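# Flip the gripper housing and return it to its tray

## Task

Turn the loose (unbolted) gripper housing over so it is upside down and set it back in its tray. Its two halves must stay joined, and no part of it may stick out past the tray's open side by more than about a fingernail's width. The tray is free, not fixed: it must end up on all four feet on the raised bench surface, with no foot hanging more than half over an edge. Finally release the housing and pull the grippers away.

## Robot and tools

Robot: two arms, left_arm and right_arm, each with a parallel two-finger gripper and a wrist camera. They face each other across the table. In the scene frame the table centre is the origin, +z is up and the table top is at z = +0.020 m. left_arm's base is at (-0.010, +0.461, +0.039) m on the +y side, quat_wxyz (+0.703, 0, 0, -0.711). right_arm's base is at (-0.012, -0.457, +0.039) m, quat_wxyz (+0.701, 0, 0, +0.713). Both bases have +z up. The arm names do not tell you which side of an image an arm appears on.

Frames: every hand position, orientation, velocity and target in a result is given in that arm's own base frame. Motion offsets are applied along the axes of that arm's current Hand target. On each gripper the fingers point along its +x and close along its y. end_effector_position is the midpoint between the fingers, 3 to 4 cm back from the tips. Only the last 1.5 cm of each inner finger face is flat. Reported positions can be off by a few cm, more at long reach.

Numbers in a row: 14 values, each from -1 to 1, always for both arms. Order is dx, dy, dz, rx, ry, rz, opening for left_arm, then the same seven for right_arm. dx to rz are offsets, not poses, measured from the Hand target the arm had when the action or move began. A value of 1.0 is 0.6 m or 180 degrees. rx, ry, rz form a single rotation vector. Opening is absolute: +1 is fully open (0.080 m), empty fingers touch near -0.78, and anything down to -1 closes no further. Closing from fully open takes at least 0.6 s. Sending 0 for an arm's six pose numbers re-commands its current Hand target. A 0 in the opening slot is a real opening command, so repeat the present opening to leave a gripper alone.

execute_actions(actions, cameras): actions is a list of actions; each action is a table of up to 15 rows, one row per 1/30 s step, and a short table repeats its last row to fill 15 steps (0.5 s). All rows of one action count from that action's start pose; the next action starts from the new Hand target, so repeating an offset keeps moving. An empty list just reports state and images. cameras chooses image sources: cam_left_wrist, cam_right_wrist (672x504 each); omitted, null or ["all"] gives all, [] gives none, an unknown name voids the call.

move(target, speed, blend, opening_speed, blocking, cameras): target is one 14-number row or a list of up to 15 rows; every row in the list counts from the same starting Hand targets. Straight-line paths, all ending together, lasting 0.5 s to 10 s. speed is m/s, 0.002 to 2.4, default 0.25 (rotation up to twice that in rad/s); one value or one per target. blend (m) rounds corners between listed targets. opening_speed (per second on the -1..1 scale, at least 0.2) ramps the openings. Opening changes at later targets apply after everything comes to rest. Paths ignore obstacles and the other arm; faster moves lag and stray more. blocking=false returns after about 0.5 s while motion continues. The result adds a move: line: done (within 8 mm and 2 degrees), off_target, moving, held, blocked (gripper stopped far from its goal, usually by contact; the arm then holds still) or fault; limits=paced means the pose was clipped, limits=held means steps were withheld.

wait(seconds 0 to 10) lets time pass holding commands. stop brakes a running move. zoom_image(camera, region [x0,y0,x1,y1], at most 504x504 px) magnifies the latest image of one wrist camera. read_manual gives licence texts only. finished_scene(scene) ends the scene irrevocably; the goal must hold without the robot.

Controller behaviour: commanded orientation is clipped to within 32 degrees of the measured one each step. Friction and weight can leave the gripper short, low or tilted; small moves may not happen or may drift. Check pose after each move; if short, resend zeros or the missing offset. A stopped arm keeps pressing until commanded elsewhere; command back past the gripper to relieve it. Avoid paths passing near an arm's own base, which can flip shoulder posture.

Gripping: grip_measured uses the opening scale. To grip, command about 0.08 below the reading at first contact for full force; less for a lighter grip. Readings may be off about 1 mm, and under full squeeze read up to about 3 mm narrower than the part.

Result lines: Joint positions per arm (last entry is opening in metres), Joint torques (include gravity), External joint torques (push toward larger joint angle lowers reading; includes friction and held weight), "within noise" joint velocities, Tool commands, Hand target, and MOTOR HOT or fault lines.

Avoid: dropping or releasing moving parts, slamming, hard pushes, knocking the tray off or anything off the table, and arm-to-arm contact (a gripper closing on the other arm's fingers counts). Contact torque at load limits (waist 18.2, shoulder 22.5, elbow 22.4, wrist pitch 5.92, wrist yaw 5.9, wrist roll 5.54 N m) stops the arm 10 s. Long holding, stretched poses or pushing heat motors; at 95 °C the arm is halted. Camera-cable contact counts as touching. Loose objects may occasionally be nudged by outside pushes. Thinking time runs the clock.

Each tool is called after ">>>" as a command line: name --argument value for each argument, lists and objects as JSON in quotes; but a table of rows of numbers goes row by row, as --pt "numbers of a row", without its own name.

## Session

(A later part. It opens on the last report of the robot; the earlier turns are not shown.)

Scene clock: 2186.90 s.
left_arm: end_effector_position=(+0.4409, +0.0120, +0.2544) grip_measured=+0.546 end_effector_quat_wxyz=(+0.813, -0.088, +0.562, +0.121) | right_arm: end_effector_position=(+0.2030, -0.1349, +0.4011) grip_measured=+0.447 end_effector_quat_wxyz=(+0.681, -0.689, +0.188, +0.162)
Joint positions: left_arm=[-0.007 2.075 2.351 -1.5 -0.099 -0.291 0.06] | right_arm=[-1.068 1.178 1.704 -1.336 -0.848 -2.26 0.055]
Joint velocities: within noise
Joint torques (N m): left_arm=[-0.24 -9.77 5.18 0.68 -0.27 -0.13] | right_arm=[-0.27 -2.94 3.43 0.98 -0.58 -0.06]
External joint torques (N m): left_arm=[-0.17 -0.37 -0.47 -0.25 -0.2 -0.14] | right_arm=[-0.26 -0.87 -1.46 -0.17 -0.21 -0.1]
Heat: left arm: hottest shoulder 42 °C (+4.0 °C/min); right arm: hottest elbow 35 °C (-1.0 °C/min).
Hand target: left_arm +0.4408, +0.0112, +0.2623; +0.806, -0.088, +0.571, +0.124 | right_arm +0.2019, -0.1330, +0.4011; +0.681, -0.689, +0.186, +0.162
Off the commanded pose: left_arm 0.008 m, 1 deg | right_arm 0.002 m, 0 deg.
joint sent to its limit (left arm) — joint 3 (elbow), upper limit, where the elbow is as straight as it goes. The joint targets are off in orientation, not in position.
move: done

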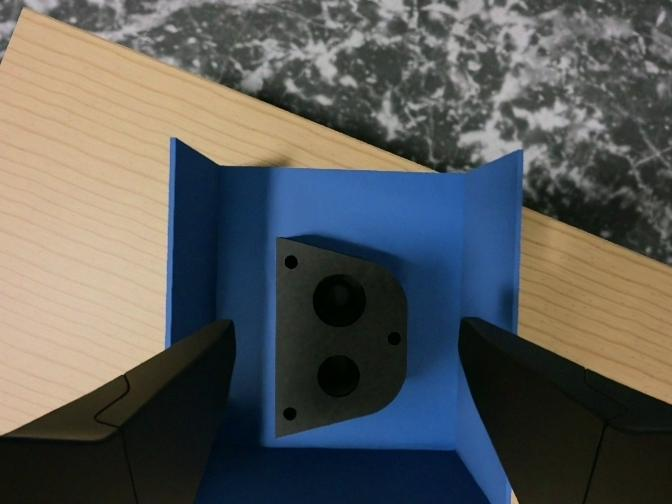

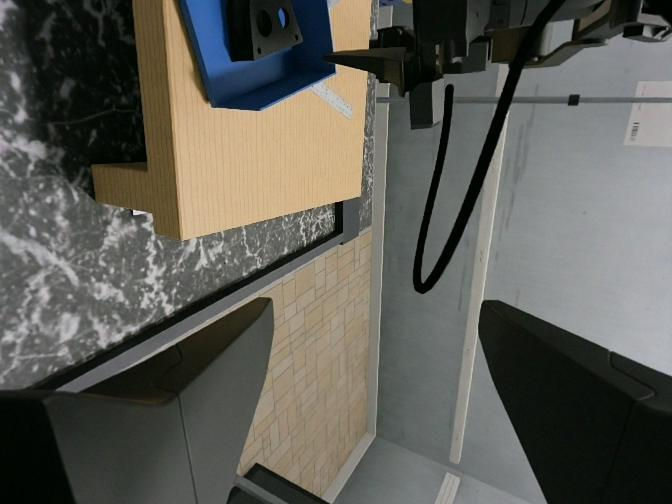

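>>> move --target '[-0.011,-0.11,-0.0315,0,0,0,-0.05,0,0,0,0,0,0,0.45]' --speed 0.15

Scene clock: 2237.80 s.
left_arm: end_effector_position=(+0.4408, -0.0586, +0.2567) grip_measured=-0.046 end_effector_quat_wxyz=(+0.824, -0.090, +0.548, +0.113) | right_arm: end_effector_position=(+0.2030, -0.1349, +0.4011) grip_measured=+0.447 end_effector_quat_wxyz=(+0.681, -0.689, +0.188, +0.162)
Joint positions: left_arm=[-0.184 2.075 2.351 -1.483 -0.155 -0.45 0.033] | right_arm=[-1.068 1.178 1.704 -1.336 -0.848 -2.26 0.055]
Joint velocities: within noise
Joint torques (N m): left_arm=[0.11 -9.19 5.2 0.69 -0.29 -0.15] | right_arm=[-0.3 -2.98 3.44 0.98 -0.57 -0.06]
External joint torques (N m): left_arm=[0.04 0.16 -0.41 -0.23 -0.16 -0.15] | right_arm=[-0.29 -0.97 -1.42 -0.17 -0.21 -0.1]
Heat: left arm: hottest shoulder 46 °C (+4.0 °C/min); right arm: hottest elbow 35 °C (+0.0 °C/min).
Hand target: left_arm +0.4416, -0.0578, +0.2623; +0.806, -0.088, +0.571, +0.124 | right_arm +0.2019, -0.1330, +0.4011; +0.681, -0.689, +0.186, +0.162
Off the commanded pose: left_arm 0.006 m, 4 deg | right_arm 0.002 m, 0 deg.
joint sent to its limit (left arm) — joint 3 (elbow), upper limit, where the elbow is as straight as it goes. The joint targets are off in orientation, not in position.
move: off_target (left_arm)

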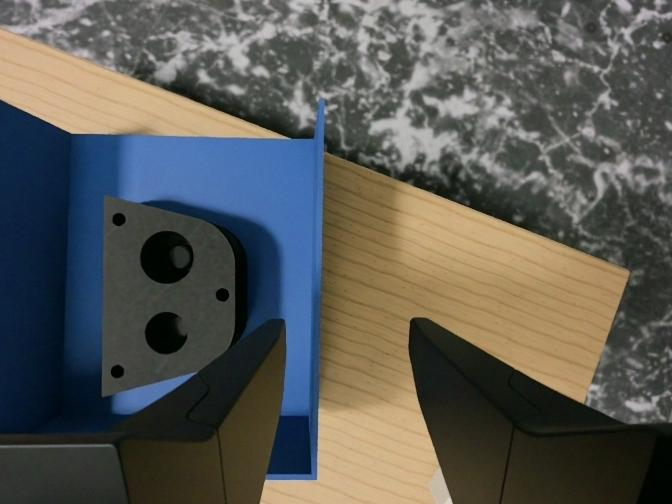

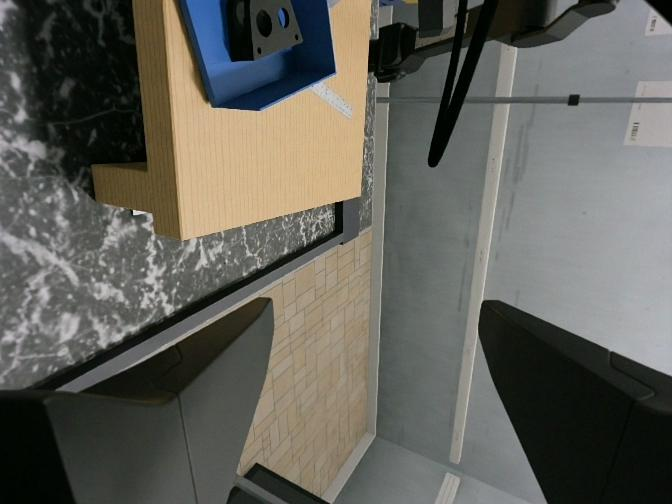

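>>> move --pt "0.0 0.016 0 0 0 0 -0.05 0 0 0 0 0 0 0.45" --pt "0.06 0.016 -0.021 0 0 0 -0.05 0 0 0 0 0 0 0.45" --speed 0.1 --cameras '["cam_left_wrist"]'

Scene clock: 2249.27 s.
left_arm: end_effector_position=(+0.4408, -0.0501, +0.2223) grip_measured=-0.046 end_effector_quat_wxyz=(+0.806, -0.085, +0.573, +0.123) | right_arm: end_effector_position=(+0.2030, -0.1349, +0.4011) grip_measured=+0.447 end_effector_quat_wxyz=(+0.681, -0.689, +0.188, +0.162)
Joint positions: left_arm=[-0.164 2.061 2.196 -1.405 -0.151 -0.442 0.033] | right_arm=[-1.068 1.178 1.704 -1.336 -0.848 -2.26 0.055]
Joint velocities: within noise
Joint torques (N m): left_arm=[0.3 -10.03 3.56 0.6 -0.08 -0.08] | right_arm=[-0.3 -2.94 3.36 0.99 -0.59 -0.06]
External joint torques (N m): left_arm=[0.22 -0.49 -2.35 -0.27 0.05 -0.08] | right_arm=[-0.3 -0.95 -1.49 -0.16 -0.23 -0.11]
Heat: left arm: hottest shoulder 46 °C (+4.0 °C/min); right arm: hottest elbow 35 °C (+0.0 °C/min).
Hand target: left_arm +0.4388, -0.0486, +0.2243; +0.807, -0.088, +0.571, +0.124 | right_arm +0.2019, -0.1330, +0.4011; +0.681, -0.689, +0.186, +0.162
Off the commanded pose: left_arm 0.003 m, 0 deg | right_arm 0.002 m, 0 deg.
move: done
Images, in order (width x height): cam_left_wrist 672x504.

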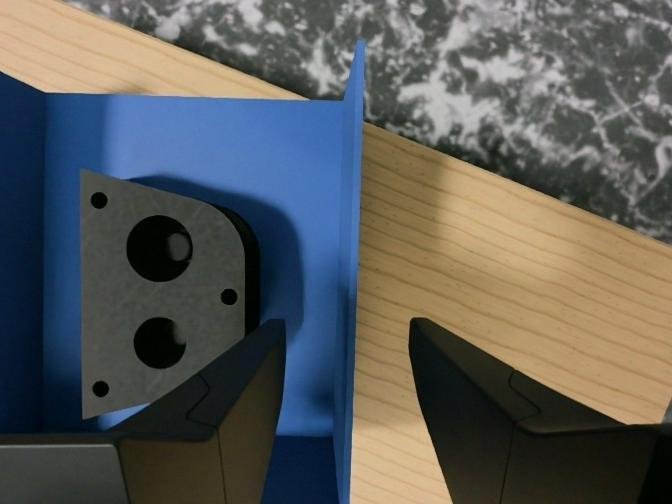

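>>> move --target '[0.048,-0.005,-0.017,0,0,0,-0.05,0,0,0,0,0,0,0.45]' --speed 0.06 --cameras '["cam_left_wrist"]'

Scene clock: 2258.13 s.
left_arm: end_effector_position=(+0.4422, -0.0503, +0.1912) grip_measured=-0.046 end_effector_quat_wxyz=(+0.805, -0.087, +0.573, +0.125) | right_arm: end_effector_position=(+0.2030, -0.1349, +0.4011) grip_measured=+0.447 end_effector_quat_wxyz=(+0.681, -0.689, +0.188, +0.162)
Joint positions: left_arm=[-0.164 2.021 2.009 -1.259 -0.151 -0.447 0.033] | right_arm=[-1.068 1.178 1.704 -1.336 -0.848 -2.26 0.055]
Joint velocities: within noise
Joint torques (N m): left_arm=[-0.31 -10.13 3.67 0.6 -0.15 -0.15] | right_arm=[-0.27 -2.97 3.41 0.97 -0.57 -0.07]
External joint torques (N m): left_arm=[-0.32 -0.5 -2.52 -0.24 -0.03 -0.15] | right_arm=[-0.27 -0.89 -1.51 -0.19 -0.21 -0.12]
Heat: left arm: hottest shoulder 47 °C (+4.1 °C/min); right arm: hottest elbow 35 °C (+0.0 °C/min).
Hand target: left_arm +0.4396, -0.0515, +0.1936; +0.807, -0.088, +0.571, +0.124 | right_arm +0.2019, -0.1330, +0.4011; +0.681, -0.689, +0.186, +0.162
Off the commanded pose: left_arm 0.004 m, 0 deg | right_arm 0.002 m, 0 deg.
move: done
Images, in order (width x height): cam_left_wrist 672x504.

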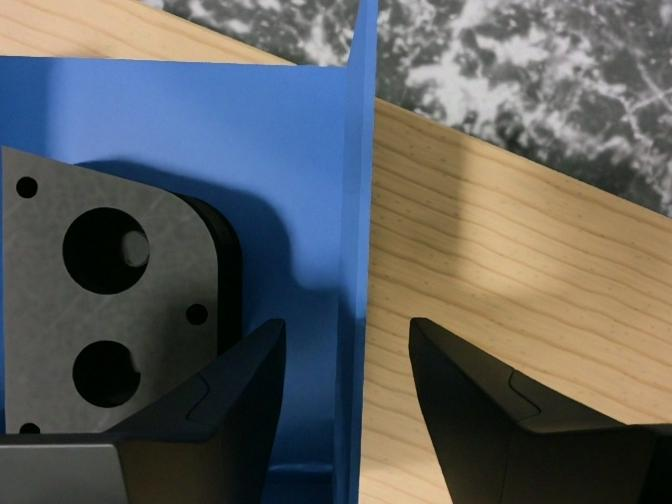

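>>> move --pt "0 -0.007 0 0 0 0 -0.05 0 0 0 0 0 0 0.45" --pt "0 -0.007 0 0 0 0 -0.78 0 0 0 0 0 0 0.45" --speed 0.05 --opening_speed 0.35 --cameras '["cam_left_wrist"]'

Scene clock: 2268.57 s.
left_arm: end_effector_position=(+0.4413, -0.0536, +0.1912) grip_measured=-0.754 end_effector_quat_wxyz=(+0.805, -0.086, +0.573, +0.126) | right_arm: end_effector_position=(+0.2030, -0.1349, +0.4011) grip_measured=+0.447 end_effector_quat_wxyz=(+0.681, -0.689, +0.188, +0.162)
Joint positions: left_arm=[-0.174 2.021 2.009 -1.262 -0.158 -0.455 0.001] | right_arm=[-1.068 1.178 1.704 -1.336 -0.848 -2.26 0.055]
Joint velocities: within noise
Joint torques (N m): left_arm=[-0.47 -9.2 5.06 0.38 -0.02 -0.15] | right_arm=[-0.27 -2.94 3.4 1 -0.57 -0.06]
External joint torques (N m): left_arm=[-0.5 0.34 -1.05 -0.42 0.11 -0.15] | right_arm=[-0.28 -0.92 -1.48 -0.17 -0.2 -0.11]
Heat: left arm: hottest shoulder 49 °C (+5.0 °C/min); right arm: hottest elbow 35 °C (+0.0 °C/min).
Hand target: left_arm +0.4409, -0.0554, +0.1936; +0.807, -0.088, +0.571, +0.124 | right_arm +0.2019, -0.1330, +0.4011; +0.681, -0.689, +0.186, +0.162
Off the commanded pose: left_arm 0.003 m, 0 deg | right_arm 0.002 m, 0 deg.
move: done
Images, in order (width x height): cam_left_wrist 672x504.

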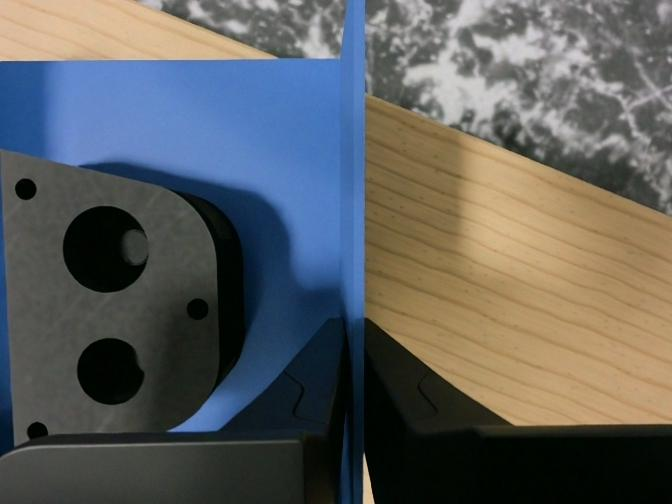

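>>> move --pt "0 0 0 0 0 0 -0.95 0 0 0 0 0 0 0.45" --pt "-0.012 0 -0.038 0 0 0 -0.95 0 0 0 0 0 0 0.45" --speed 0.04

Scene clock: 2277.13 s.
left_arm: end_effector_position=(+0.4217, -0.0612, +0.1928) grip_measured=-0.754 end_effector_quat_wxyz=(+0.808, -0.086, +0.570, +0.124) | right_arm: end_effector_position=(+0.2030, -0.1349, +0.4011) grip_measured=+0.447 end_effector_quat_wxyz=(+0.681, -0.689, +0.188, +0.162)
Joint positions: left_arm=[-0.202 1.934 1.89 -1.225 -0.164 -0.479 0.001] | right_arm=[-1.068 1.178 1.704 -1.336 -0.848 -2.26 0.055]
Joint velocities: within noise
Joint torques (N m): left_arm=[-0.4 -9.3 3.46 0.43 -0.11 -0.33] | right_arm=[-0.27 -2.96 3.41 0.98 -0.57 -0.06]
External joint torques (N m): left_arm=[-0.52 -0.33 -2.75 -0.41 0.03 -0.33] | right_arm=[-0.28 -0.85 -1.52 -0.18 -0.2 -0.11]
Heat: left arm: hottest shoulder 49 °C (+5.1 °C/min); right arm: hottest elbow 35 °C (+0.0 °C/min). Fold the left arm in close to its base, or ease its load, before you think long.
Hand target: left_arm +0.4181, -0.0627, +0.1928; +0.807, -0.088, +0.571, +0.124 | right_arm +0.2019, -0.1330, +0.4011; +0.681, -0.689, +0.186, +0.162
Off the commanded pose: left_arm 0.004 m, 0 deg | right_arm 0.002 m, 0 deg.
MOTOR HOT: joint 2 (shoulder) of the left arm reports 49 °C; the controller stops that arm at 95 °C. To cool a motor, set the load down, stop pushing, or move to a pose that needs little force.
move: done

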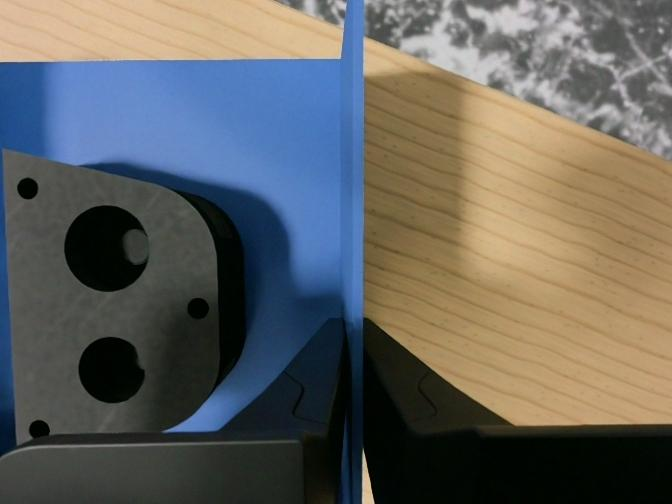

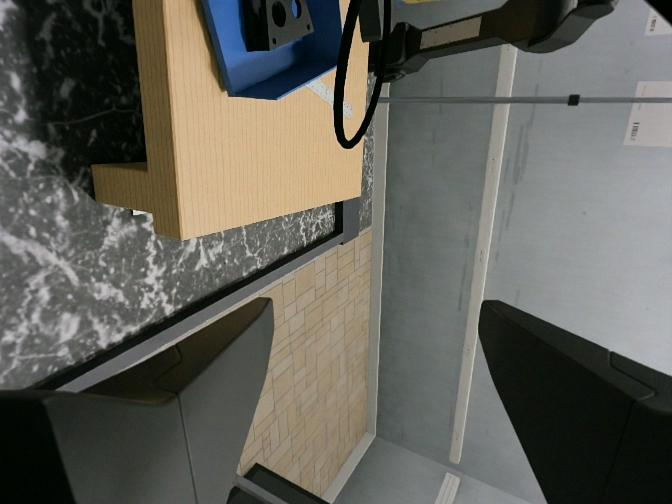

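>>> move --pt "0 0 0 0 0 0 -0.3 0 0 0 0 0 0 0.45" --pt "-0.1 0 0.03 0 0 0 -0.3 0 0 0 0 0 0 0.45" --pt "-0.15 0.3 -0.12 0.0 0 0 -0.3 0 0 0 0 0 0 0.45" --speed 0.15 --opening_speed 0.5

Scene clock: 2291.47 s.
left_arm: end_effector_position=(+0.2731, +0.0795, +0.2549) grip_measured=-0.304 end_effector_quat_wxyz=(+0.807, -0.088, +0.570, +0.125) | right_arm: end_effector_position=(+0.2030, -0.1349, +0.4011) grip_measured=+0.447 end_effector_quat_wxyz=(+0.681, -0.689, +0.188, +0.162)
Joint positions: left_arm=[0.278 1.413 1.565 -1.382 -0.011 -0.028 0.021] | right_arm=[-1.068 1.178 1.704 -1.336 -0.848 -2.26 0.055]
Joint velocities: within noise
Joint torques (N m): left_arm=[0.43 -4.98 3.62 0.55 0.07 0.19] | right_arm=[-0.29 -2.97 3.46 0.98 -0.57 -0.07]
External joint torques (N m): left_arm=[0.42 -0.32 -2.33 -0.38 0.08 0.19] | right_arm=[-0.29 -0.9 -1.41 -0.16 -0.2 -0.12]
Heat: left arm: hottest shoulder 46 °C (+1.0 °C/min); right arm: hottest elbow 35 °C (+0.0 °C/min).
Hand target: left_arm +0.2706, +0.0795, +0.2540; +0.807, -0.088, +0.571, +0.124 | right_arm +0.2019, -0.1330, +0.4011; +0.681, -0.689, +0.186, +0.162
Off the commanded pose: left_arm 0.003 m, 0 deg | right_arm 0.002 m, 0 deg.
MOTOR HOT: cleared for the motors of the left arm.
move: done

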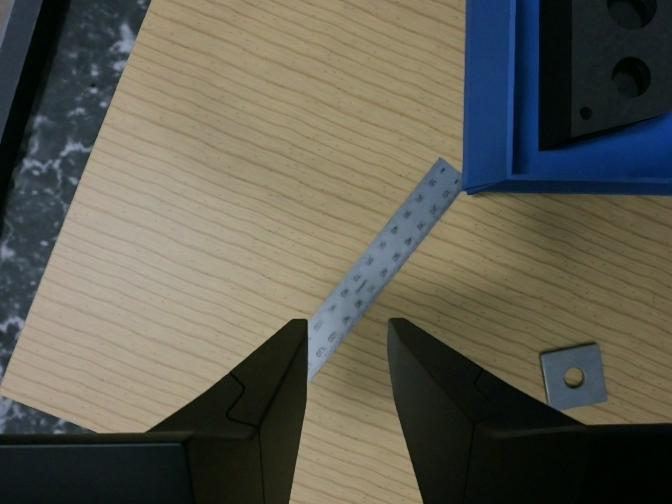

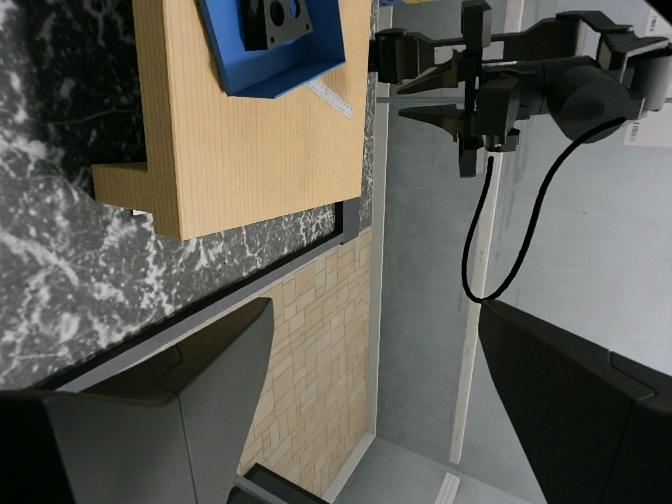

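>>> zoom_image --camera "cam_left_wrist" --region '[380, 100, 580, 250]'

>>> zoom_image --camera "cam_right_wrist" --region '[180, 0, 380, 150]'

Scaled by 2.520 from the camera's 672x504 image, which has a finer 960x720 frame.

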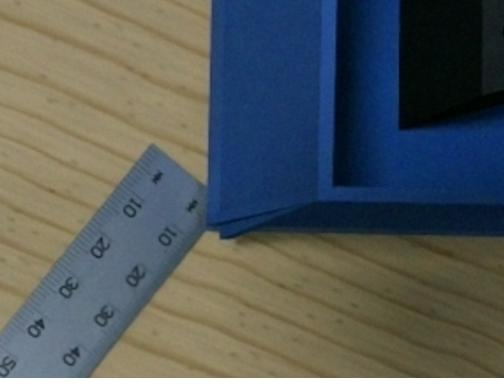

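Scaled by 2.520 from the camera's 672x504 image, which has a finer 960x720 frame.

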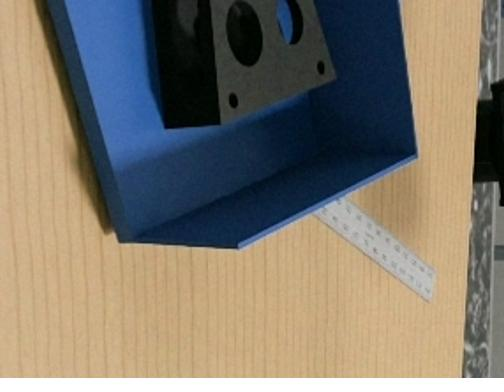

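>>> zoom_image --camera "cam_left_wrist" --region '[500, 0, 672, 180]'

>>> zoom_image --camera "cam_right_wrist" --region '[220, 0, 340, 70]'

Scaled by 2.800 from the camera's 672x504 image, which has a finer 960x720 frame.

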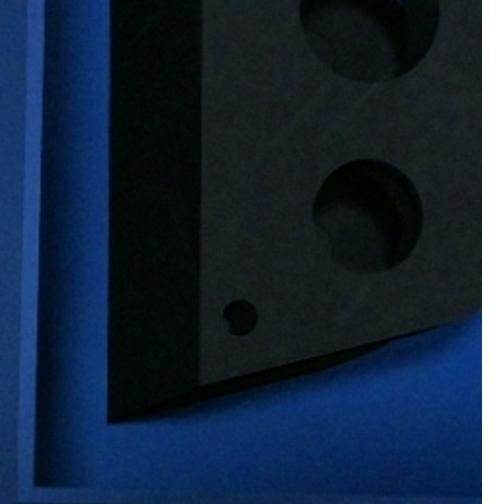

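Scaled by 4.200 from the camera's 672x504 image, which has a finer 960x720 frame.

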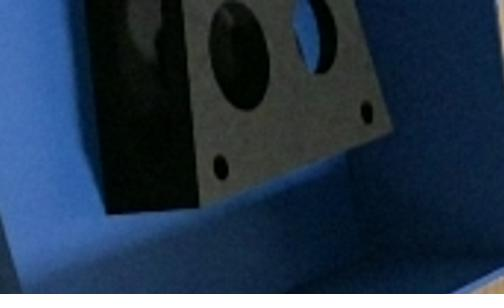

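>>> finished_scene --scene 1

The scene is finished: the task was done.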